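# Load the gear blank into the gear shaper chuck

## Task

Place the gear blank inside the gear shaper's chuck so that it stays seated there once the robot lets go.

## Robot and tools

Robot: two arms, left_arm and right_arm, each ending in a two-finger gripper. Per the calibration, the left base sits near (-0.004, +0.300, +0.007) m and the right near (-0.005, -0.284, +0.005) m in the scene frame. Both bases are almost level. Scene frame: origin at table height midway between the bases, +z up, +x out over the table, left_arm on the +y side. Image left and right do not match arm names. Behind the bases are fixtures: a bar, a plate and a low rail, up to about 3 cm above the table. Nothing warns before contact with them.

Frames: each arm's reported hand pose, velocities, targets and wrist-camera pose are in that arm's own base frame. Fixed cameras and the table use the scene frame. Offsets run along the arm's base axes, and rotations turn about the Hand target position. The gripper's fingers point along its +z and open along its y. end_effector_position is the point between the pads, about 1 cm short of the fingertips. Reported poses can be a few cm off, more at long reach. Friction and weight can leave the hand low, short or tilted, so check the result after each motion.

Row layout (shared by execute_actions and move): 14 numbers in [-1, 1]. First come left_arm's dx, dy, dz, rx, ry, rz and opening, then the same seven for right_arm. Always send all 14, even if one arm moves. dx..rz are offsets from that arm's Hand target at the start of the action or move, not absolute poses. Scale: 1.0 = 0.6 m for dx, dy, dz, or 180 degrees for the rotation. rx, ry, rz form one rotation vector. A translation longer than 1.0 is shortened. Sending the same offset twice moves twice. All six pose numbers at 0 re-requests the current Hand target. Opening is absolute: +1 = fully open (0.093 m), -1 = closed. A 0 opening means half-closed, not 'unchanged', so resend the current opening to leave a gripper alone. Each step the controller limits the commanded orientation to 40 degrees from the measured one.

execute_actions: actions = list of actions, each a table of up to 15 rows. One row = one 1/30 s step, and a short table repeats its last row. Every row counts from the action's start pose. cameras: list of names, ["all"], [] or null. With an empty actions list you get all images plus the scene number and task.

move: target = one 14-number row or a list of up to 15 rows. Every row in the list is an offset from the same starting Hand targets, not from the previous row. The grippers follow straight paths that end together, lasting 0.5 s to 10 s at most. The paths do not avoid obstacles or the other arm. speed: m/s, 0.002 to 2.9, default 0.25; turning up to twice that in rad/s. Give one number or one per target. blend: corner rounding in m for lists; 0 (default) stops at each target. opening_speed: rate on the -1..+1 scale per second, at least 0.2. grip_force: newtons per pad, 10 to 50 (50 = full). Give one number or one per arm; it persists, and low values close slowly. blocking=false returns after about 0.5 s while the move continues. A changed opening in a later list row is applied only once everything is at rest at that row. The result adds a 'move:' line. done means at rest within 10 mm and 2 degrees. off_target, moving, held and fault are the other endings. limits=paced means clipped, and limits=held means steps were withheld. Neither done nor off_target tells you about contact. Keep paths away from an arm's own base, since they can flip its shoulder posture.

wait: seconds 0 to 10; arms hold their last command, and a running move keeps going. stop: brakes a running move, which needs space to slow down. zoom_image: camera (cam_high, cam_low, cam_left_wrist, cam_right_wrist) and region [x0, y0, x1, y1] in pixels, at most 504 by 504. It only works on the latest images. All four cameras give 672x504 images. cam_high and cam_low hang on a beam behind the arms, and the other two ride on the wrists. finished_scene: scene = the current scene's number. It ends the scene and cannot be undone, so call it only once the blank sits in the chuck without support.

Result lines: end_effector_position (m) and end_effector_quat_wxyz are in the base frame. 'Hand target' is the last commanded pose after clipping, and the next offsets count from it. The hand often rests short of it; then repeat the command or send the remaining gap as an offset. 'Tool commands' shows the current commands. grip_measured is the gripper motor on the opening scale. The pads meet near -0.94, and the reading rises about 0.0208 per mm of object width; it may read up to 0.02 high. A firm hold on a rigid flat part needs a value at least 0.24 below its width reading. Closing to -1 on nothing also ends below -0.94, so check the images. Keep sending the closing value while holding. Release with a value well above the width reading. Joint positions end with the finger gap in metres. Joint torques include arm weight and offsets, and joints 1–3 wrap at ±28 N m. Joint velocities may read 'within noise'.

Avoid: dropping the blank or releasing it while it moves; fast impacts with the machine, table or fixtures; pressing hard past contact (slower moves and targets near the surface push less); letting anything fall off the table; arm-to-arm contact, including closing one gripper on the other or squeezing the wrist camera cable; and long holds at full stretch or pushes at unreachable poses, which heat motors. MOTOR HOT appears at 75 °C. At 90 °C the arm folds and stops working, and at 100 °C it collapses. Loose objects may occasionally be nudged by outside disturbances.

Each tool is called after ">>>" as name(argument=value, ...), one argument or row to a line, values as JSON.

## Session

>>> execute_actions(
  actions=[],
)

Scene clock: 0.00 s.
left_arm: end_effector_position=(+0.3043, -0.1711, +0.3674) grip_measured=+1.000 end_effector_quat_wxyz=(+0.568, -0.171, +0.782, -0.192) | right_arm: end_effector_position=(+0.2240, +0.1074, +0.3527) grip_measured=+1.000 end_effector_quat_wxyz=(+0.433, +0.063, +0.882, +0.178)
Joint positions: left_arm=[-0.818 1.122 1.248 -0.494 -0.674 -0.778 0.093] | right_arm=[0.607 0.926 1.403 -1.094 0.237 0.628 0.093]
Joint velocities: within noise
Joint torques (N m): no reading
Heat: left arm: 33 °C; right arm: 33 °C.
Hand target: left_arm +0.3038, -0.1720, +0.3688; +0.567, -0.170, +0.782, -0.194 | right_arm +0.2257, +0.1082, +0.3589; +0.440, +0.064, +0.877, +0.183
Tool commands: left_gripper/opening=+1.0 right_gripper/opening=+1.0

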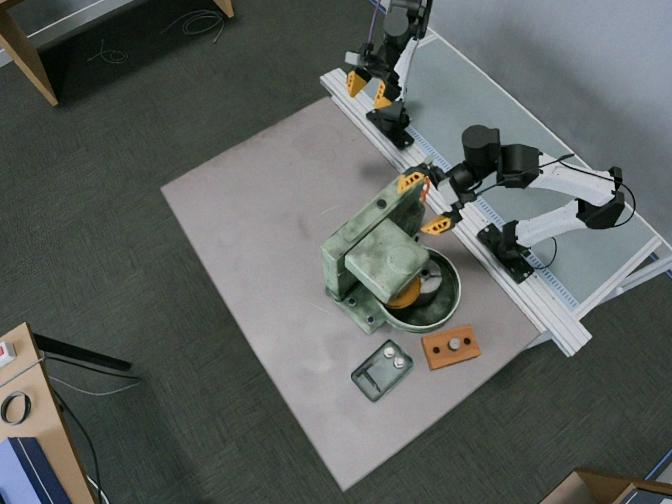

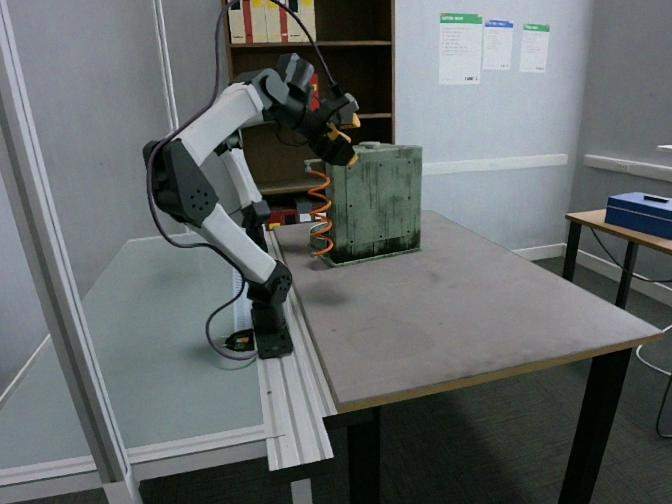

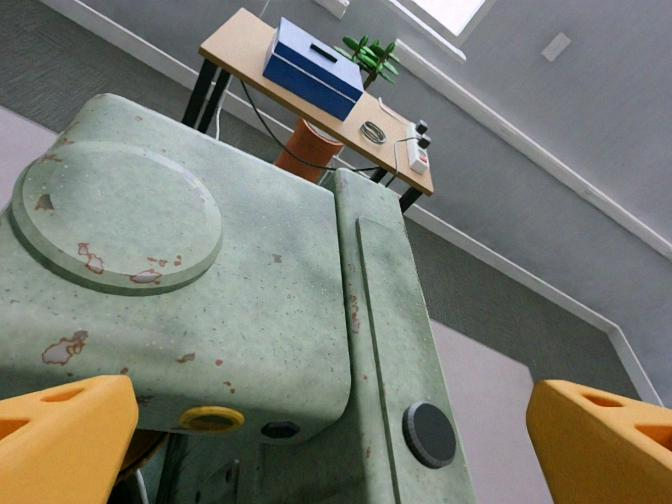

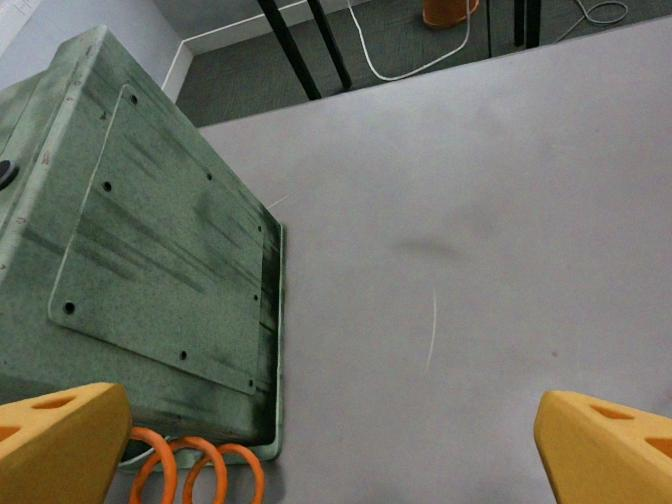

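>>> zoom_image(
  camera="cam_high",
  region=[310, 170, 490, 410],
)

>>> zoom_image(
  camera="cam_left_wrist",
  region=[0, 370, 504, 504],
)

>>> zoom_image(
  camera="cam_low",
  region=[220, 130, 450, 370],
)

Scaled by 2.100 from the camera's 672x504 image, which has a finer 960x720 frame.

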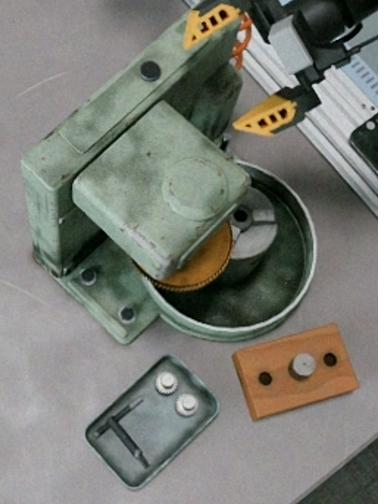

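Scaled by 1.000.

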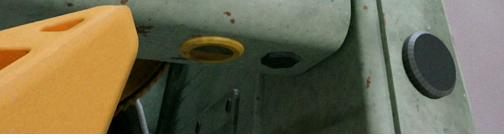

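Scaled by 2.100 from the camera's 672x504 image, which has a finer 960x720 frame.

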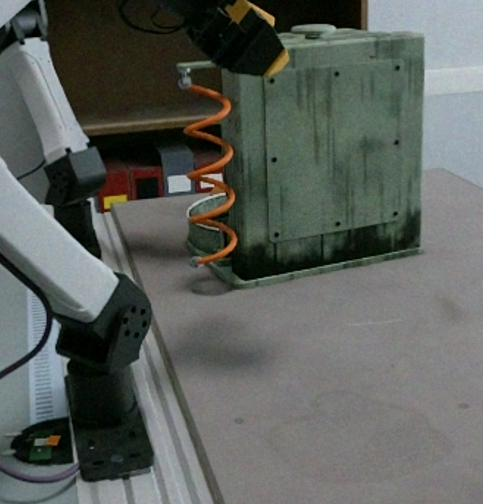

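>>> move(
  target=[
    [0,0,0.14,0,0,0,1,0,0,0,0,0,0,1],
    [0.03,0.3,0.14,0.05,0.08,-0.027,1,0,0,0,0,0,0,1],
    [0.11,0.4,0.0,0.15,0.2546,-0.0822,1,0,0,0,0,0,0,1],
  ],
  blend=0.04,
  speed=0.4,
  cameras=["cam_left_wrist","cam_high"],
)

Scene clock: 30.80 s.
left_arm: end_effector_position=(+0.3710, +0.0682, +0.3682) grip_measured=+1.000 end_effector_quat_wxyz=(+0.311, -0.010, +0.950, +0.011) | right_arm: end_effector_position=(+0.2240, +0.1074, +0.3527) grip_measured=+1.000 end_effector_quat_wxyz=(+0.433, +0.063, +0.882, +0.178)
Joint positions: left_arm=[0.23 1.767 2.389 -1.568 0.108 0.174 0.093] | right_arm=[0.607 0.926 1.403 -1.094 0.237 0.628 0.093]
Joint torques (N m): left_arm=[-0.27 -6.27 5.93 1.8 -0.07 0.13] | right_arm=[-0.23 -0.51 7.91 2.19 0.15 -0.01]
Heat: left arm: 36 °C; right arm: 39 °C.
Hand target: left_arm +0.3697, +0.0680, +0.3687; +0.216, +0.001, +0.976, +0.001 | right_arm +0.2257, +0.1082, +0.3589; +0.440, +0.064, +0.877, +0.183
Off the commanded pose: left_arm 0.001 m, 11 deg | right_arm 0.006 m, 1 deg.
joint sent to its limit (left arm) — joint 4 (wrist pitch), lower limit. The joint targets are off in orientation, not in position.
move: off_target (left_arm)
camera_calibration:
cam_left_wrist: T_world_to_cam=[[0.0376896, -0.999267, -0.00666094, 0.0574158], [-0.981203, -0.0357442, -0.18964, 0.473382], [0.189263, 0.0136832, -0.981831, 0.377468], [0, 0, 0, 1]] pos_world=[0.390879, 0.0691294, 0.460765]
Images, in order (width x height): cam_high 672x504, cam_left_wrist 672x504.

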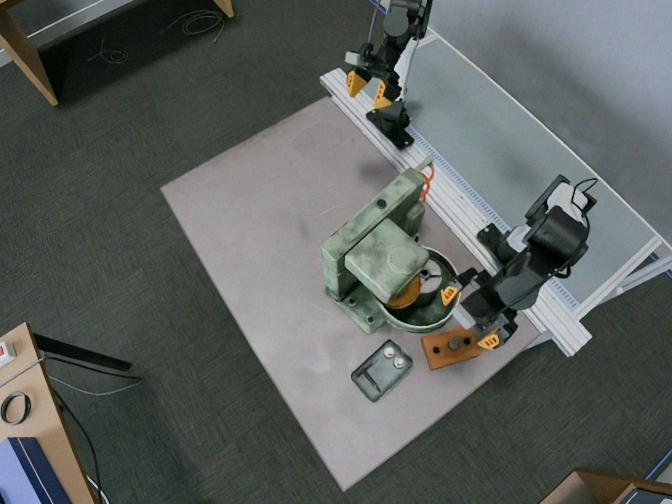

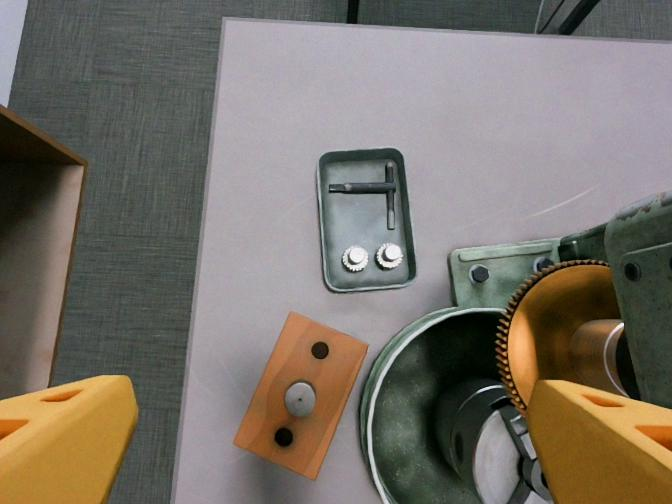

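>>> zoom_image(
  camera="cam_left_wrist",
  region=[340, 230, 640, 504],
)

>>> zoom_image(
  camera="cam_left_wrist",
  region=[220, 290, 390, 490],
)

>>> zoom_image(
  camera="cam_high",
  region=[380, 230, 500, 380],
)

Scaled by 1.680 from the camera's 672x504 image, which has a finer 960x720 frame.

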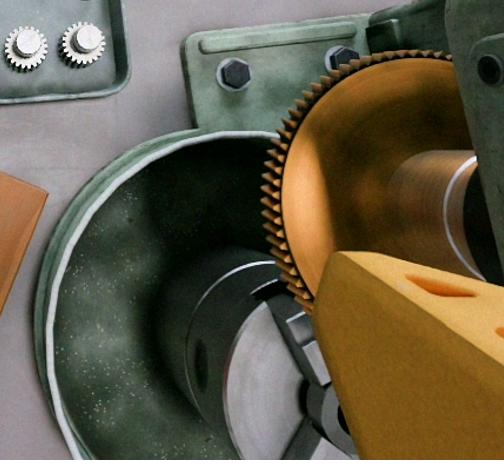

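Scaled by 2.520 from the camera's 672x504 image, which has a finer 960x720 frame.

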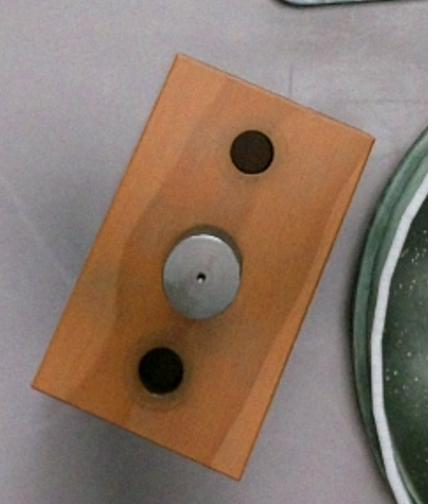

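Scaled by 3.360 from the camera's 672x504 image, which has a finer 960x720 frame.

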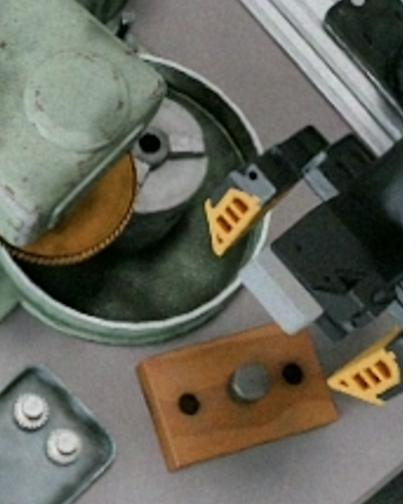

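>>> move(
  target=[-0.083,-0.15,0.05,0,0,0,1,0,0,0,0,0,0,1],
  speed=0.4,
  cameras=["cam_left_wrist"],
)

Scene clock: 56.37 s.
left_arm: end_effector_position=(+0.3215, -0.0208, +0.4045) grip_measured=+1.000 end_effector_quat_wxyz=(+0.356, +0.006, +0.934, -0.009) | right_arm: end_effector_position=(+0.2240, +0.1074, +0.3527) grip_measured=+1.000 end_effector_quat_wxyz=(+0.433, +0.063, +0.882, +0.178)
Joint positions: left_arm=[-0.082 1.564 2.292 -1.572 -0.033 -0.057 0.093] | right_arm=[0.607 0.926 1.403 -1.094 0.237 0.628 0.093]
Joint torques (N m): left_arm=[-0.66 -4.46 3.22 2.04 -0.13 -0.06] | right_arm=[-0.24 -0.53 7.9 2.19 0.15 0]
Heat: left arm: 37 °C; right arm: 41 °C.
Hand target: left_arm +0.3199, -0.0219, +0.3987; +0.216, +0.001, +0.976, +0.001 | right_arm +0.2257, +0.1082, +0.3589; +0.440, +0.064, +0.877, +0.183
Off the commanded pose: left_arm 0.006 m, 17 deg | right_arm 0.006 m, 1 deg.
joint sent to its limit (left arm) — joint 4 (wrist pitch), lower limit. The joint targets are off in orientation, not in position.
move: off_target (left_arm)
camera_calibration:
cam_left_wrist: T_world_to_cam=[[-0.00603843, -0.999721, 0.0228312, -0.0273317], [-0.959407, -0.000645859, -0.282026, 0.459712], [0.281962, -0.0236074, -0.959135, 0.383938], [0, 0, 0, 1]] pos_world=[0.33263, -0.0179634, 0.498523]
Images, in order (width x height): cam_left_wrist 672x504.

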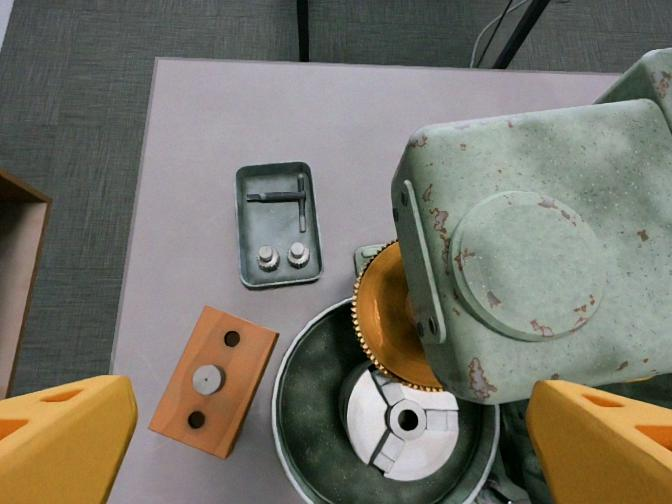

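>>> zoom_image(
  camera="cam_left_wrist",
  region=[260, 230, 540, 504],
)

>>> zoom_image(
  camera="cam_left_wrist",
  region=[140, 290, 290, 470],
)

Scaled by 1.800 from the camera's 672x504 image, which has a finer 960x720 frame.

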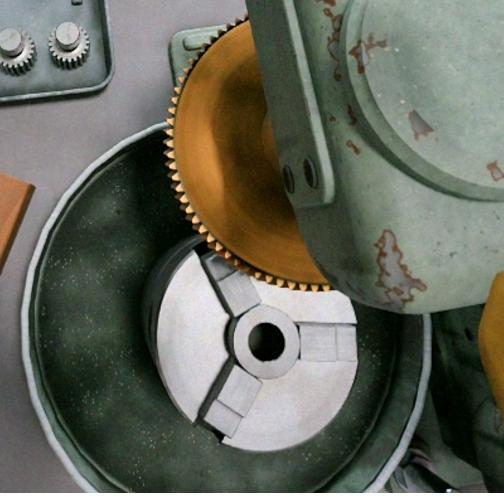

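Scaled by 2.800 from the camera's 672x504 image, which has a finer 960x720 frame.

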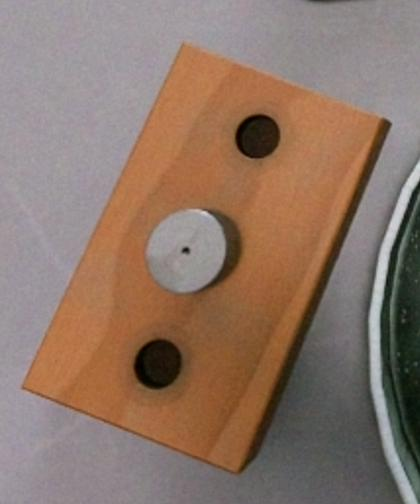

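>>> move(
  target=[
    [-0.0667,0.203,-0.115,0.0175,-0.1104,0.0989,1,0,0,0,0,0,0,1],
    [-0.107,0.18,-0.455,0.0175,-0.1104,0.0989,1,0,0,0,0,0,0,1],
  ],
  blend=0.05,
  speed=0.4,
  cameras=["cam_left_wrist","cam_high"],
)

Scene clock: 100.40 s.
left_arm: end_effector_position=(+0.2568, +0.0906, +0.1326) grip_measured=+1.000 end_effector_quat_wxyz=(+0.383, -0.153, +0.909, +0.066) | right_arm: end_effector_position=(+0.2240, +0.1074, +0.3527) grip_measured=+1.000 end_effector_quat_wxyz=(+0.433, +0.063, +0.882, +0.178)
Joint positions: left_arm=[0.34 0.855 0.572 -0.49 0.001 0.006 0.093] | right_arm=[0.607 0.926 1.403 -1.094 0.237 0.628 0.093]
Joint torques (N m): left_arm=[-0.57 -1.48 5.07 2.4 0.08 0.11] | right_arm=[-0.21 -0.51 7.91 2.19 0.16 0]
Heat: left arm: 37 °C; right arm: 43 °C.
Hand target: left_arm +0.2558, +0.0861, +0.1257; +0.378, -0.144, +0.913, +0.061 | right_arm +0.2257, +0.1082, +0.3589; +0.440, +0.064, +0.877, +0.183
Off the commanded pose: left_arm 0.008 m, 1 deg | right_arm 0.006 m, 1 deg.
move: done
camera_calibration:
cam_left_wrist: T_world_to_cam=[[0.338441, -0.940966, 0.00640734, -0.00174905], [-0.881275, -0.319344, -0.348389, 0.338501], [0.329868, 0.112262, -0.937328, 0.116613], [0, 0, 0, 1]] pos_world=[0.260437, 0.0933609, 0.227245]
Images, in order (width x height): cam_high 672x504, cam_left_wrist 672x504.

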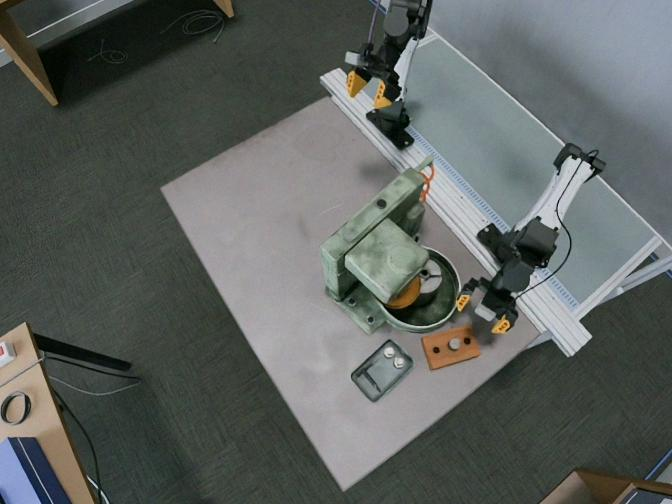

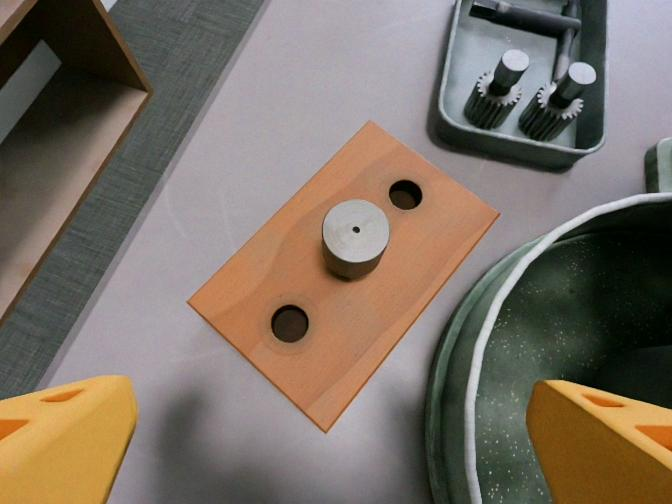

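>>> zoom_image(
  camera="cam_left_wrist",
  region=[260, 170, 440, 350],
)

>>> zoom_image(
  camera="cam_left_wrist",
  region=[430, 20, 620, 180],
)

Scaled by 2.800 from the camera's 672x504 image, which has a finer 960x720 frame.

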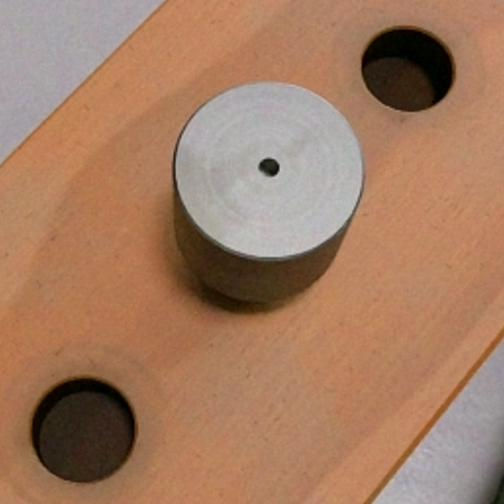

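Scaled by 2.653 from the camera's 672x504 image, which has a finer 960x720 frame.

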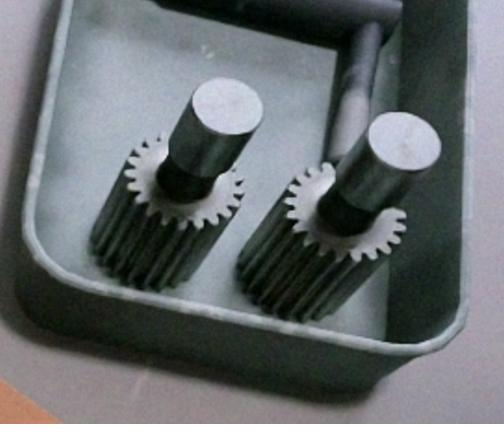

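>>> move(
  target=[0.066,0.016,-0.058,0,0,0,0.1,0,0,0,0,0,0,1],
  speed=0.25,
  cameras=["cam_left_wrist"],
)

Scene clock: 122.93 s.
left_arm: end_effector_position=(+0.2969, +0.0986, +0.0980) grip_measured=+0.102 end_effector_quat_wxyz=(+0.385, -0.144, +0.909, +0.063) | right_arm: end_effector_position=(+0.2240, +0.1074, +0.3527) grip_measured=+1.000 end_effector_quat_wxyz=(+0.433, +0.063, +0.882, +0.178)
Joint positions: left_arm=[0.321 1.1 0.528 -0.198 0.001 0.006 0.05] | right_arm=[0.607 0.926 1.403 -1.094 0.237 0.628 0.093]
Joint torques (N m): left_arm=[-0.81 -2.33 5.3 2.4 -0.08 -0.01] | right_arm=[-0.21 -0.51 7.94 2.19 0.16 0]
Heat: left arm: 39 °C; right arm: 44 °C.
Hand target: left_arm +0.2954, +0.0956, +0.0909; +0.378, -0.144, +0.913, +0.060 | right_arm +0.2257, +0.1082, +0.3589; +0.440, +0.064, +0.877, +0.183
Off the commanded pose: left_arm 0.008 m, 1 deg | right_arm 0.006 m, 1 deg.
move: done
camera_calibration:
cam_left_wrist: T_world_to_cam=[[0.320814, -0.947119, 0.00667682, -0.0017056], [-0.885892, -0.302554, -0.351647, 0.364456], [0.335072, 0.106898, -0.936109, 0.0688692], [0, 0, 0, 1]] pos_world=[0.30034, 0.10129, 0.19264]
Images, in order (width x height): cam_left_wrist 672x504.

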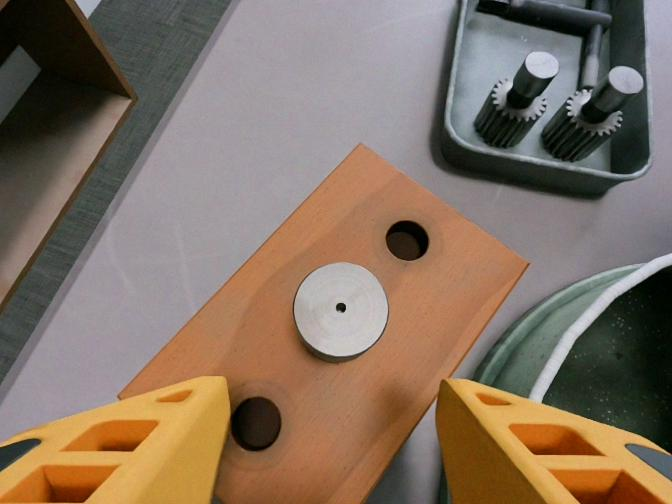

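>>> move(
  target=[
    [0.0443,0.0143,-0.0467,0,0,0,0.1,0,0,0,0,0,0,1],
    [0.0443,0.0143,-0.0467,0,0,0,-0.62,0,0,0,0,0,0,1],
  ],
  speed=0.15,
  opening_speed=0.8,
  cameras=["cam_left_wrist"],
)

Scene clock: 133.27 s.
left_arm: end_effector_position=(+0.3247, +0.1079, +0.0707) grip_measured=-0.466 end_effector_quat_wxyz=(+0.386, -0.144, +0.909, +0.063) | right_arm: end_effector_position=(+0.2240, +0.1074, +0.3527) grip_measured=+1.000 end_effector_quat_wxyz=(+0.433, +0.063, +0.882, +0.178)
Joint positions: left_arm=[0.321 1.307 0.528 0.012 0.001 0.006 0.023] | right_arm=[0.607 0.926 1.403 -1.094 0.237 0.628 0.093]
Joint torques (N m): left_arm=[-0.88 -3.6 4.77 2.4 -0.09 -0.03] | right_arm=[-0.21 -0.53 7.9 2.19 0.15 0]
Heat: left arm: 40 °C; right arm: 45 °C.
Hand target: left_arm +0.3220, +0.1042, +0.0629; +0.378, -0.144, +0.913, +0.060 | right_arm +0.2257, +0.1082, +0.3589; +0.440, +0.064, +0.877, +0.183
Off the commanded pose: left_arm 0.009 m, 1 deg | right_arm 0.006 m, 1 deg.
move: done
camera_calibration:
cam_left_wrist: T_world_to_cam=[[0.320834, -0.947111, 0.00676882, -0.00168674], [-0.885125, -0.302364, -0.353737, 0.382158], [0.337075, 0.1075, -0.93532, 0.0322265], [0, 0, 0, 1]] pos_world=[0.327936, 0.110489, 0.165337]
Images, in order (width x height): cam_left_wrist 672x504.

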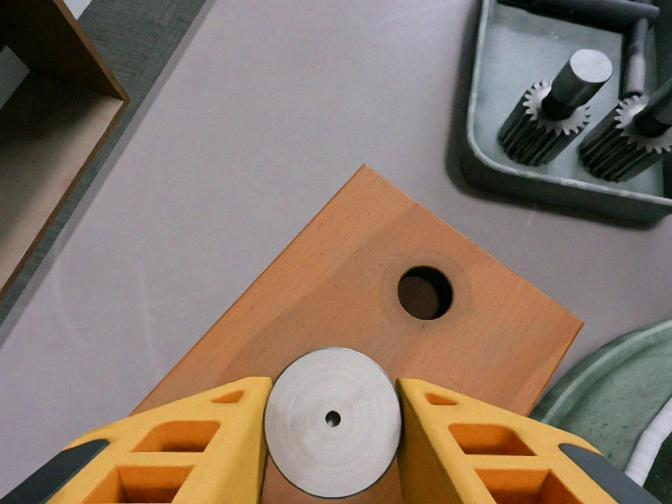

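>>> move(
  target=[
    [-0.001,-0.0044,0.1,0,0,0,-0.62,0,0,0,0,0,0,1],
    [-0.183,-0.31,0.298,0.00135,0.0059,-0.1349,-0.62,0,0,0,0,0,0,1],
  ],
  speed=[0.12,0.3],
  blend=[0.02,0],
  cameras=["cam_left_wrist","cam_high"],
)

Scene clock: 152.80 s.
left_arm: end_effector_position=(+0.2078, -0.0789, +0.2281) grip_measured=-0.480 end_effector_quat_wxyz=(+0.356, +0.060, +0.932, -0.010) | right_arm: end_effector_position=(+0.2240, +0.1074, +0.3527) grip_measured=+1.000 end_effector_quat_wxyz=(+0.433, +0.063, +0.882, +0.178)
Joint positions: left_arm=[-0.62 0.835 1.016 -1.096 -0.342 -0.374 0.022] | right_arm=[0.607 0.926 1.403 -1.094 0.237 0.628 0.093]
Joint torques (N m): left_arm=[-0.73 -0.25 8.79 2.19 -0.34 -0.08] | right_arm=[-0.21 -0.53 7.91 2.19 0.16 0]
Heat: left arm: 39 °C; right arm: 45 °C.
Hand target: left_arm +0.2123, -0.0818, +0.2417; +0.374, +0.053, +0.926, -0.017 | right_arm +0.2257, +0.1082, +0.3589; +0.440, +0.064, +0.877, +0.183
Off the commanded pose: left_arm 0.015 m, 3 deg | right_arm 0.006 m, 1 deg.
move: off_target (left_arm)
camera_calibration:
cam_left_wrist: T_world_to_cam=[[-0.107725, -0.994066, -0.0150875, -0.0518087], [-0.953296, 0.10759, -0.282227, 0.308152], [0.282175, -0.01602, -0.959229, 0.246107], [0, 0, 0, 1]] pos_world=[0.218734, -0.0807128, 0.32226]
Images, in order (width x height): cam_high 672x504, cam_left_wrist 672x504.

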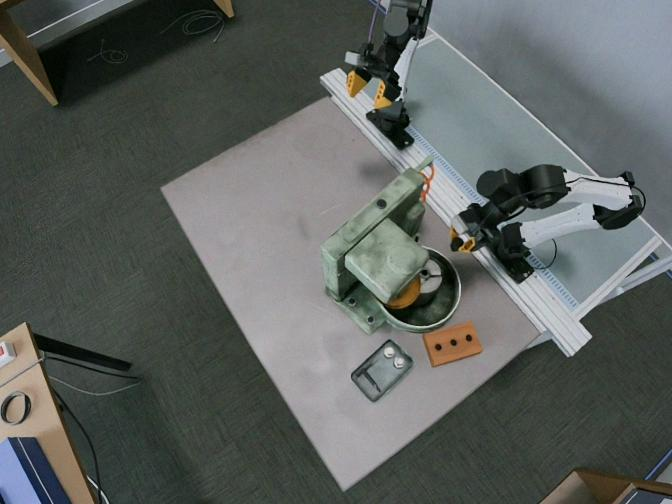

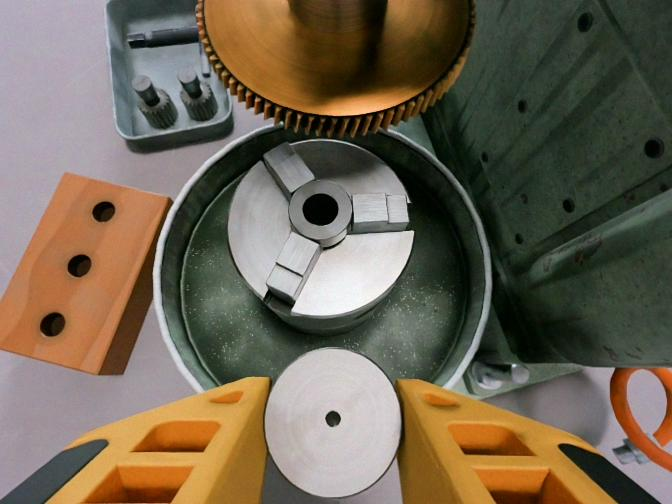

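>>> move(
  target=[
    [0.1,0.25,0.015,-0.0008,-0.0035,0.08,-0.62,0,0,0,0,0,0,1],
    [0.426,0.388,-0.265,-0.00135,-0.0059,0.1349,-0.62,0,0,0,0,0,0,1],
  ],
  speed=0.35,
  blend=[0.05,0],
  cameras=["cam_left_wrist","cam_high"],
)

Scene clock: 238.20 s.
left_arm: end_effector_position=(+0.4538, +0.1442, +0.0695) grip_measured=-0.480 end_effector_quat_wxyz=(+0.353, -0.138, +0.924, +0.054) | right_arm: end_effector_position=(+0.2240, +0.1074, +0.3527) grip_measured=+1.000 end_effector_quat_wxyz=(+0.433, +0.063, +0.882, +0.178)
Joint positions: left_arm=[0.31 1.844 1.118 -0.114 0.006 0.01 0.022] | right_arm=[0.607 0.926 1.403 -1.094 0.237 0.628 0.093]
Joint torques (N m): left_arm=[0.32 -8.54 8.84 2.57 -0.13 -0.07] | right_arm=[-0.23 -0.51 7.9 2.18 0.15 0]
Heat: left arm: 43 °C; right arm: 48 °C.
Hand target: left_arm +0.4679, +0.1510, +0.0827; +0.378, -0.144, +0.913, +0.060 | right_arm +0.2257, +0.1082, +0.3589; +0.440, +0.064, +0.877, +0.183
Off the commanded pose: left_arm 0.020 m, 3 deg | right_arm 0.006 m, 1 deg.
move: off_target (left_arm)
camera_calibration:
cam_left_wrist: T_world_to_cam=[[0.304407, -0.952519, 0.00668636, -0.000513024], [-0.912435, -0.293598, -0.285066, 0.513305], [0.273494, 0.0806754, -0.958484, 0.0180554], [0, 0, 0, 1]] pos_world=[0.463575, 0.14876, 0.163635]
Images, in order (width x height): cam_high 672x504, cam_left_wrist 672x504.

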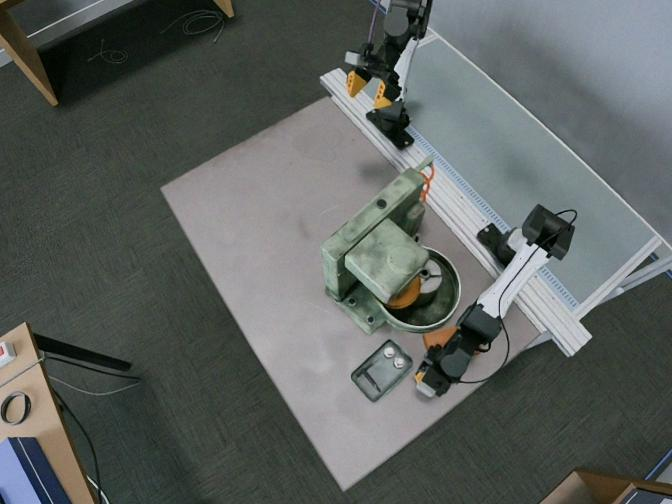

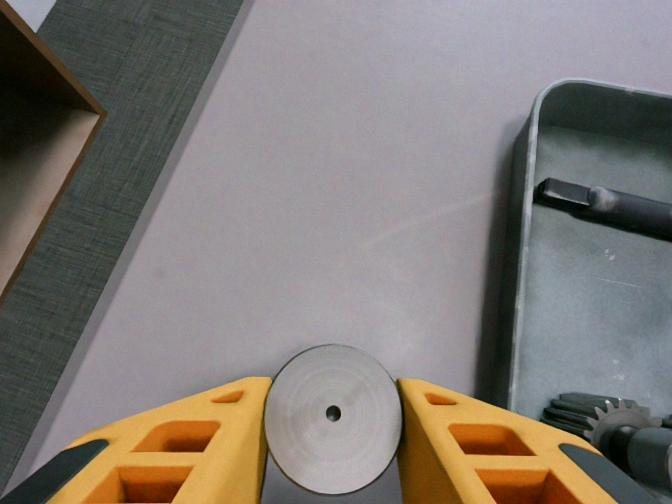

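>>> move(
  target=[0,0,-0.03,0.0068,-0.0223,0,-0.62,0,0,0,0,0,0,1],
  speed=0.1,
  cameras=[],
)

Scene clock: 243.60 s.
left_arm: end_effector_position=(+0.4653, +0.1478, +0.0649) grip_measured=-0.480 end_effector_quat_wxyz=(+0.402, -0.135, +0.903, +0.062) | right_arm: end_effector_position=(+0.2240, +0.1074, +0.3527) grip_measured=+1.000 end_effector_quat_wxyz=(+0.433, +0.063, +0.882, +0.178)
Joint positions: left_arm=[0.31 1.869 1.046 0.09 0.006 0.01 0.022] | right_arm=[0.607 0.926 1.403 -1.094 0.237 0.628 0.093]
Joint torques (N m): left_arm=[0.29 -8.68 5.39 2.81 -0.11 -0.05] | right_arm=[-0.2 -0.5 7.91 2.19 0.15 0]
Heat: left arm: 43 °C; right arm: 48 °C.
Hand target: left_arm +0.4679, +0.1510, +0.0648; +0.411, -0.142, +0.898, +0.065 | right_arm +0.2257, +0.1082, +0.3589; +0.440, +0.064, +0.877, +0.183
Off the commanded pose: left_arm 0.004 m, 1 deg | right_arm 0.006 m, 1 deg.
move: done
No camera images: "cameras" was empty.

>>> move(
  target=[
    [0,0,-0.025,-0.0032,0.0106,0,-0.62,0,0,0,0,0,0,1],
  ],
  speed=0.06,
  cameras=["cam_left_wrist"],
)

Scene clock: 247.23 s.
left_arm: end_effector_position=(+0.4648, +0.1477, +0.0518) grip_measured=-0.480 end_effector_quat_wxyz=(+0.391, -0.136, +0.908, +0.060) | right_arm: end_effector_position=(+0.2240, +0.1074, +0.3527) grip_measured=+1.000 end_effector_quat_wxyz=(+0.433, +0.063, +0.882, +0.178)
Joint positions: left_arm=[0.31 1.899 1.046 0.097 0.006 0.01 0.022] | right_arm=[0.607 0.926 1.403 -1.094 0.237 0.628 0.093]
Joint torques (N m): left_arm=[0.32 -8.09 6.17 2.58 -0.1 -0.06] | right_arm=[-0.23 -0.5 7.91 2.19 0.15 0]
Heat: left arm: 42 °C; right arm: 48 °C.
Hand target: left_arm +0.4679, +0.1510, +0.0497; +0.395, -0.143, +0.905, +0.063 | right_arm +0.2257, +0.1082, +0.3589; +0.440, +0.064, +0.877, +0.183
Off the commanded pose: left_arm 0.005 m, 1 deg | right_arm 0.006 m, 1 deg.
move: done
camera_calibration:
cam_left_wrist: T_world_to_cam=[[0.304319, -0.952543, 0.00718098, -0.000408375], [-0.88651, -0.285965, -0.363765, 0.510244], [0.348555, 0.104335, -0.931463, -0.0420742], [0, 0, 0, 1]] pos_world=[0.467125, 0.149913, 0.146421]
Images, in order (width x height): cam_left_wrist 672x504.

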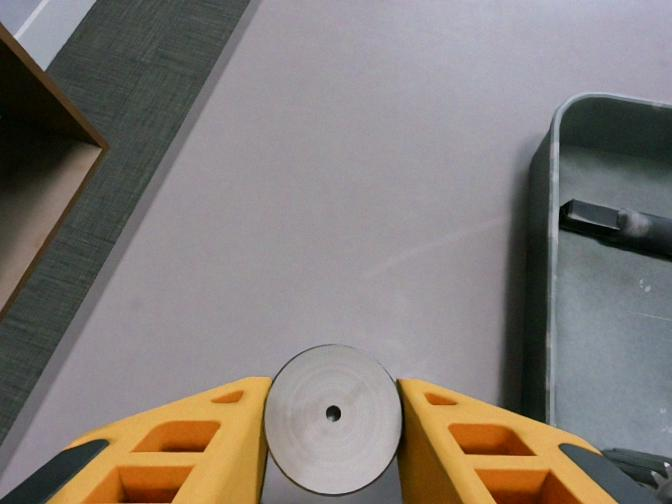

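>>> move(
  target=[
    [0,0,-0.01,0,0,0,-0.62,0,0,0,0,0,0,1],
  ],
  speed=0.04,
  cameras=[],
)

>>> move(
  target=[
    [0,0,-0.007,0,0,0,-0.62,0,0,0,0,0,0,1],
  ],
  speed=0.03,
  cameras=["cam_left_wrist"],
)

Scene clock: 251.30 s.
left_arm: end_effector_position=(+0.4689, +0.1490, +0.0518) grip_measured=-0.480 end_effector_quat_wxyz=(+0.400, -0.135, +0.904, +0.062) | right_arm: end_effector_position=(+0.2240, +0.1074, +0.3527) grip_measured=+1.000 end_effector_quat_wxyz=(+0.433, +0.063, +0.882, +0.178)
Joint positions: left_arm=[0.31 1.911 1.046 0.127 0.006 0.01 0.022] | right_arm=[0.607 0.926 1.403 -1.094 0.237 0.628 0.093]
Joint torques (N m): left_arm=[0.32 -8.01 5.37 2.52 -0.12 -0.09] | right_arm=[-0.23 -0.5 7.9 2.19 0.16 0]
Heat: left arm: 42 °C; right arm: 48 °C.
Hand target: left_arm +0.4679, +0.1510, +0.0438; +0.395, -0.143, +0.905, +0.063 | right_arm +0.2257, +0.1082, +0.3589; +0.440, +0.064, +0.877, +0.183
Off the commanded pose: left_arm 0.008 m, 1 deg | right_arm 0.006 m, 1 deg.
move: done
No camera images: "cameras" was empty.

Scene clock: 252.07 s.
left_arm: end_effector_position=(+0.4716, +0.1499, +0.0517) grip_measured=-0.480 end_effector_quat_wxyz=(+0.405, -0.135, +0.902, +0.063) | right_arm: end_effector_position=(+0.2240, +0.1074, +0.3527) grip_measured=+1.000 end_effector_quat_wxyz=(+0.433, +0.063, +0.882, +0.178)
Joint positions: left_arm=[0.31 1.919 1.046 0.148 0.006 0.01 0.022] | right_arm=[0.607 0.926 1.403 -1.094 0.237 0.628 0.093]
Joint torques (N m): left_arm=[0.23 -7.88 4.82 2.48 -0.12 -0.06] | right_arm=[-0.23 -0.51 7.9 2.19 0.16 0]
Heat: left arm: 42 °C; right arm: 48 °C.
Hand target: left_arm +0.4679, +0.1510, +0.0395; +0.395, -0.143, +0.905, +0.063 | right_arm +0.2257, +0.1082, +0.3589; +0.440, +0.064, +0.877, +0.183
Off the commanded pose: left_arm 0.013 m, 1 deg | right_arm 0.006 m, 1 deg.
move: off_target (left_arm)
camera_calibration:
cam_left_wrist: T_world_to_cam=[[0.304173, -0.95259, 0.00712264, -0.000302744], [-0.875227, -0.282406, -0.392713, 0.512477], [0.376106, 0.113219, -0.919633, -0.0596795], [0, 0, 0, 1]] pos_world=[0.471072, 0.151195, 0.146375]
Images, in order (width x height): cam_left_wrist 672x504.

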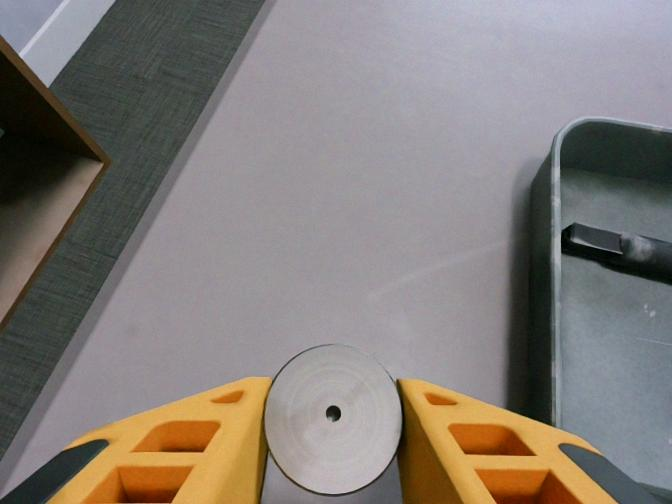

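>>> move(
  target=[
    [0,0,0.0165,-0.0011,0.0037,0,-0.62,0,0,0,0,0,0,1],
    [0,0,0.0165,-0.0011,0.0037,0,-0.22,0,0,0,0,0,0,1],
  ],
  speed=0.04,
  opening_speed=0.25,
  cameras=["cam_left_wrist"],
)

Scene clock: 259.10 s.
left_arm: end_effector_position=(+0.4659, +0.1481, +0.0452) grip_measured=-0.222 end_effector_quat_wxyz=(+0.389, -0.136, +0.909, +0.060) | right_arm: end_effector_position=(+0.2240, +0.1074, +0.3527) grip_measured=+1.000 end_effector_quat_wxyz=(+0.433, +0.063, +0.882, +0.178)
Joint positions: left_arm=[0.31 1.919 1.046 0.112 0.005 0.01 0.035] | right_arm=[0.607 0.926 1.403 -1.094 0.237 0.628 0.093]
Joint torques (N m): left_arm=[0.24 -9.76 7.12 2.12 -0.13 -0.06] | right_arm=[-0.23 -0.51 7.9 2.18 0.15 0]
Heat: left arm: 42 °C; right arm: 49 °C.
Hand target: left_arm +0.4679, +0.1510, +0.0494; +0.390, -0.143, +0.908, +0.062 | right_arm +0.2257, +0.1082, +0.3589; +0.440, +0.064, +0.877, +0.183
Off the commanded pose: left_arm 0.005 m, 1 deg | right_arm 0.006 m, 1 deg.
move: done
camera_calibration:
cam_left_wrist: T_world_to_cam=[[0.304633, -0.952445, 0.00691521, -0.000372287], [-0.888193, -0.286689, -0.359057, 0.509631], [0.343964, 0.103238, -0.93329, -0.046138], [0, 0, 0, 1]] pos_world=[0.468634, 0.150514, 0.139929]
Images, in order (width x height): cam_left_wrist 672x504.

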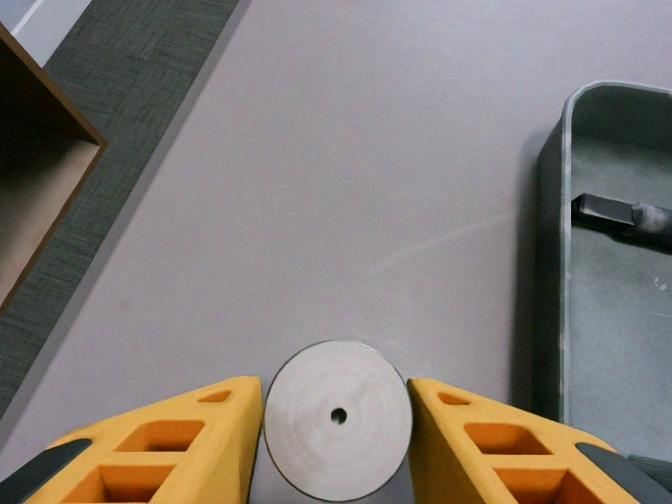

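>>> move(
  target=[
    [0,0,0.004,0.0219,-0.0723,0,-0.22,0,0,0,0,0,0,1],
  ],
  speed=0.1,
  cameras=["cam_left_wrist"],
)

Scene clock: 269.13 s.
left_arm: end_effector_position=(+0.4724, +0.1502, +0.0615) grip_measured=-0.222 end_effector_quat_wxyz=(+0.503, -0.128, +0.851, +0.078) | right_arm: end_effector_position=(+0.2240, +0.1074, +0.3527) grip_measured=+1.000 end_effector_quat_wxyz=(+0.433, +0.063, +0.882, +0.178)
Joint positions: left_arm=[0.31 1.919 0.865 0.55 0.005 0.007 0.035] | right_arm=[0.607 0.926 1.403 -1.094 0.237 0.628 0.093]
Joint torques (N m): left_arm=[0.35 -8.16 4.11 2.72 -0.08 -0.08] | right_arm=[-0.23 -0.51 7.92 2.19 0.15 0]
Heat: left arm: 42 °C; right arm: 49 °C.
Hand target: left_arm +0.4679, +0.1510, +0.0518; +0.495, -0.136, +0.855, +0.077 | right_arm +0.2257, +0.1082, +0.3589; +0.440, +0.064, +0.877, +0.183
Off the commanded pose: left_arm 0.011 m, 1 deg | right_arm 0.006 m, 1 deg.
move: off_target (left_arm)
camera_calibration:
cam_left_wrist: T_world_to_cam=[[0.304053, -0.952616, 0.00866107, -0.000342111], [-0.770713, -0.251317, -0.585527, 0.474937], [0.559959, 0.171356, -0.810607, -0.153207], [0, 0, 0, 1]] pos_world=[0.451933, 0.145287, 0.153901]
Images, in order (width x height): cam_left_wrist 672x504.

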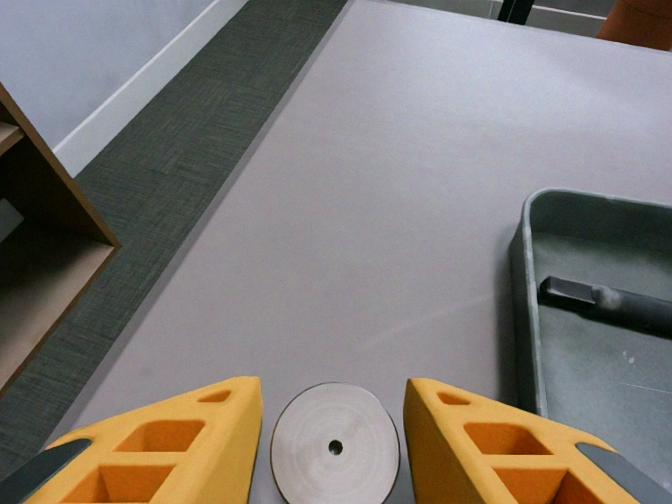

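>>> move(
  target=[
    [-0.005,0,-0.014,0,0,0,-0.22,0,0,0,0,0,0,1],
  ],
  speed=0.1,
  cameras=["cam_left_wrist"],
)

Scene clock: 272.80 s.
left_arm: end_effector_position=(+0.4694, +0.1502, +0.0548) grip_measured=-0.222 end_effector_quat_wxyz=(+0.504, -0.129, +0.850, +0.079) | right_arm: end_effector_position=(+0.2240, +0.1074, +0.3527) grip_measured=+1.000 end_effector_quat_wxyz=(+0.433, +0.063, +0.882, +0.178)
Joint positions: left_arm=[0.311 1.933 0.843 0.59 0.005 0.007 0.035] | right_arm=[0.607 0.926 1.403 -1.094 0.237 0.628 0.093]
Joint torques (N m): left_arm=[0.44 -7.61 4.03 2.73 -0.05 -0.06] | right_arm=[-0.2 -0.49 7.91 2.19 0.15 0]
Heat: left arm: 42 °C; right arm: 49 °C.
Hand target: left_arm +0.4649, +0.1509, +0.0433; +0.495, -0.136, +0.855, +0.077 | right_arm +0.2257, +0.1082, +0.3589; +0.440, +0.064, +0.877, +0.183
Off the commanded pose: left_arm 0.012 m, 1 deg | right_arm 0.006 m, 1 deg.
move: off_target (left_arm)
camera_calibration:
cam_left_wrist: T_world_to_cam=[[0.305852, -0.952039, 0.00871083, -0.00027687], [-0.768277, -0.2522, -0.588341, 0.467827], [0.56232, 0.173253, -0.808566, -0.15849], [0, 0, 0, 1]] pos_world=[0.448628, 0.145181, 0.147094]
Images, in order (width x height): cam_left_wrist 672x504.

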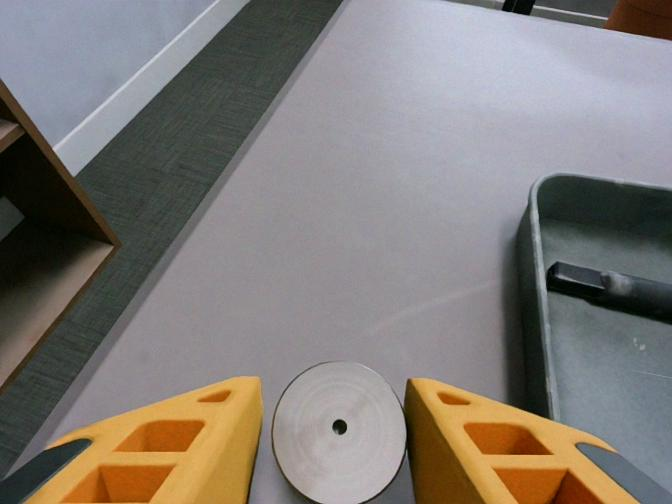

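>>> move(
  target=[
    [-0.001,-0.002,-0.012,0,0,0,-0.22,0,0,0,0,0,0,1],
  ],
  speed=0.08,
  cameras=["cam_left_wrist"],
)

Scene clock: 279.03 s.
left_arm: end_effector_position=(+0.4686, +0.1499, +0.0473) grip_measured=-0.222 end_effector_quat_wxyz=(+0.504, -0.129, +0.850, +0.079) | right_arm: end_effector_position=(+0.2240, +0.1074, +0.3527) grip_measured=+1.000 end_effector_quat_wxyz=(+0.433, +0.063, +0.882, +0.178)
Joint positions: left_arm=[0.311 1.955 0.833 0.622 0.005 0.007 0.035] | right_arm=[0.607 0.926 1.403 -1.094 0.237 0.628 0.093]
Joint torques (N m): left_arm=[0.18 -7.64 3.95 2.73 -0.09 -0.06] | right_arm=[-0.21 -0.51 7.91 2.19 0.16 0]
Heat: left arm: 43 °C; right arm: 49 °C.
Hand target: left_arm +0.4643, +0.1497, +0.0361; +0.495, -0.136, +0.855, +0.077 | right_arm +0.2257, +0.1082, +0.3589; +0.440, +0.064, +0.877, +0.183
Off the commanded pose: left_arm 0.012 m, 1 deg | right_arm 0.006 m, 1 deg.
move: off_target (left_arm)
camera_calibration:
cam_left_wrist: T_world_to_cam=[[0.305806, -0.952054, 0.00867808, -0.000130608], [-0.768505, -0.252209, -0.588039, 0.46287], [0.562034, 0.173157, -0.808786, -0.163816], [0, 0, 0, 1]] pos_world=[0.447828, 0.144982, 0.139695]
Images, in order (width x height): cam_left_wrist 672x504.

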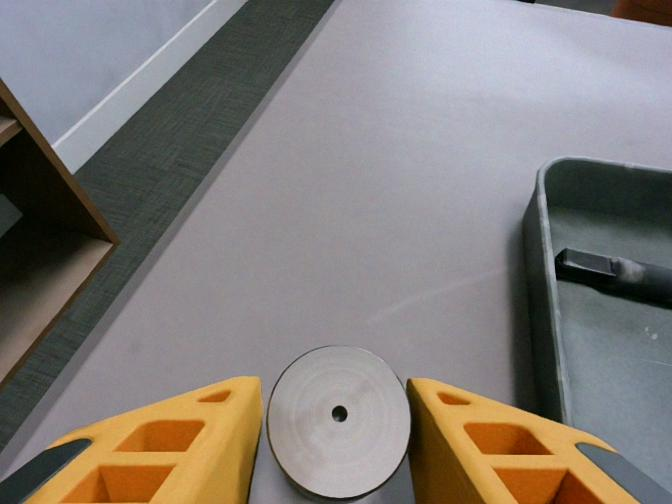

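>>> move(
  target=[
    [0,0,0,0,0,0,-0.62,0,0,0,0,0,0,1],
    [0,0,0.15,0,0,0,-0.62,0,0,0,0,0,0,1],
  ],
  speed=0.12,
  opening_speed=0.3,
  cameras=["cam_left_wrist"],
)

Scene clock: 288.47 s.
left_arm: end_effector_position=(+0.4556, +0.1458, +0.0970) grip_measured=-0.478 end_effector_quat_wxyz=(+0.462, -0.133, +0.874, +0.072) | right_arm: end_effector_position=(+0.2240, +0.1074, +0.3527) grip_measured=+1.000 end_effector_quat_wxyz=(+0.433, +0.063, +0.882, +0.178)
Joint positions: left_arm=[0.311 1.753 0.925 0.232 0.005 0.007 0.022] | right_arm=[0.607 0.926 1.403 -1.094 0.237 0.628 0.093]
Joint torques (N m): left_arm=[0.17 -11.43 8.18 2.76 -0.09 -0.07] | right_arm=[-0.23 -0.51 7.91 2.19 0.15 0]
Heat: left arm: 43 °C; right arm: 49 °C.
Hand target: left_arm +0.4643, +0.1498, +0.1263; +0.495, -0.136, +0.855, +0.077 | right_arm +0.2257, +0.1082, +0.3589; +0.440, +0.064, +0.877, +0.183
Off the commanded pose: left_arm 0.031 m, 4 deg | right_arm 0.006 m, 1 deg.
move: off_target (left_arm)
camera_calibration:
cam_left_wrist: T_world_to_cam=[[0.306772, -0.95174, 0.00903524, -0.00116853], [-0.818775, -0.268729, -0.507339, 0.498552], [0.485283, 0.148239, -0.861699, -0.0719253], [0, 0, 0, 1]] pos_world=[0.443464, 0.143526, 0.190967]
Images, in order (width x height): cam_left_wrist 672x504.

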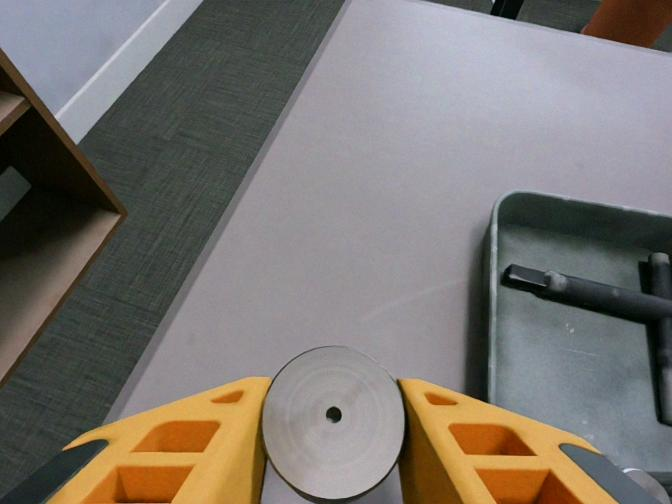

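>>> move(
  target=[
    [-0.074,-0.016,0.156,0,0,0,-0.62,0,0,0,0,0,0,1],
    [-0.29,-0.166,0.198,0.0008,0.0036,-0.08,-0.62,0,0,0,0,0,0,1],
    [-0.383,-0.388,0.178,0.0016,0.0072,-0.1638,-0.62,0,0,0,0,0,0,1],
  ],
  speed=0.3,
  blend=[0.04,0.05,0],
  cameras=["cam_left_wrist","cam_high"],
)

Scene clock: 306.37 s.
left_arm: end_effector_position=(+0.2323, -0.0814, +0.2310) grip_measured=-0.478 end_effector_quat_wxyz=(+0.483, +0.094, +0.869, -0.046) | right_arm: end_effector_position=(+0.2240, +0.1074, +0.3527) grip_measured=+1.000 end_effector_quat_wxyz=(+0.433, +0.063, +0.882, +0.178)
Joint positions: left_arm=[-0.519 0.642 0.763 -0.702 -0.268 -0.16 0.022] | right_arm=[0.607 0.926 1.403 -1.094 0.237 0.628 0.093]
Joint torques (N m): left_arm=[-0.69 0.38 6.24 2.78 -0.23 -0.07] | right_arm=[-0.23 -0.5 7.91 2.19 0.16 0]
Heat: left arm: 45 °C; right arm: 50 °C.
Hand target: left_arm +0.2345, -0.0830, +0.2330; +0.489, +0.088, +0.867, -0.048 | right_arm +0.2257, +0.1082, +0.3589; +0.440, +0.064, +0.877, +0.183
Off the commanded pose: left_arm 0.003 m, 1 deg | right_arm 0.006 m, 1 deg.
move: done
camera_calibration:
cam_left_wrist: T_world_to_cam=[[-0.199159, -0.979966, 0.00165234, -0.0331758], [-0.824654, 0.166684, -0.54052, 0.367081], [0.529416, -0.109012, -0.84133, 0.149688], [0, 0, 0, 1]] pos_world=[0.21686, -0.0773797, 0.324407]
Images, in order (width x height): cam_high 672x504, cam_left_wrist 672x504.

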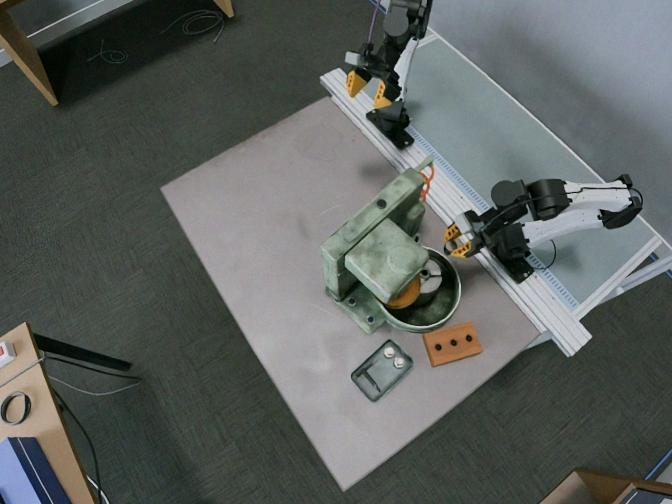

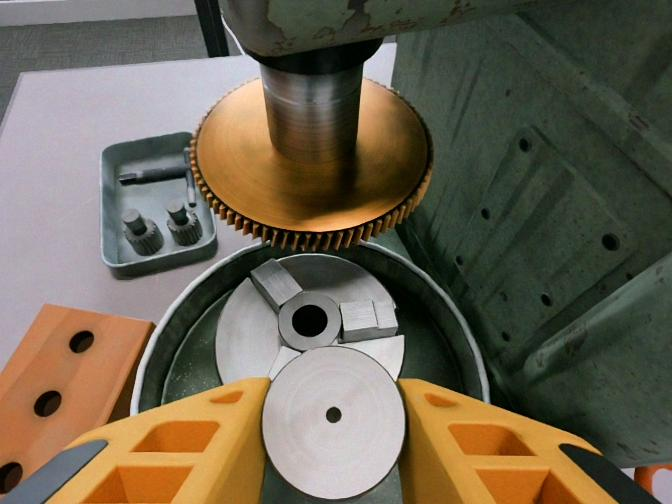

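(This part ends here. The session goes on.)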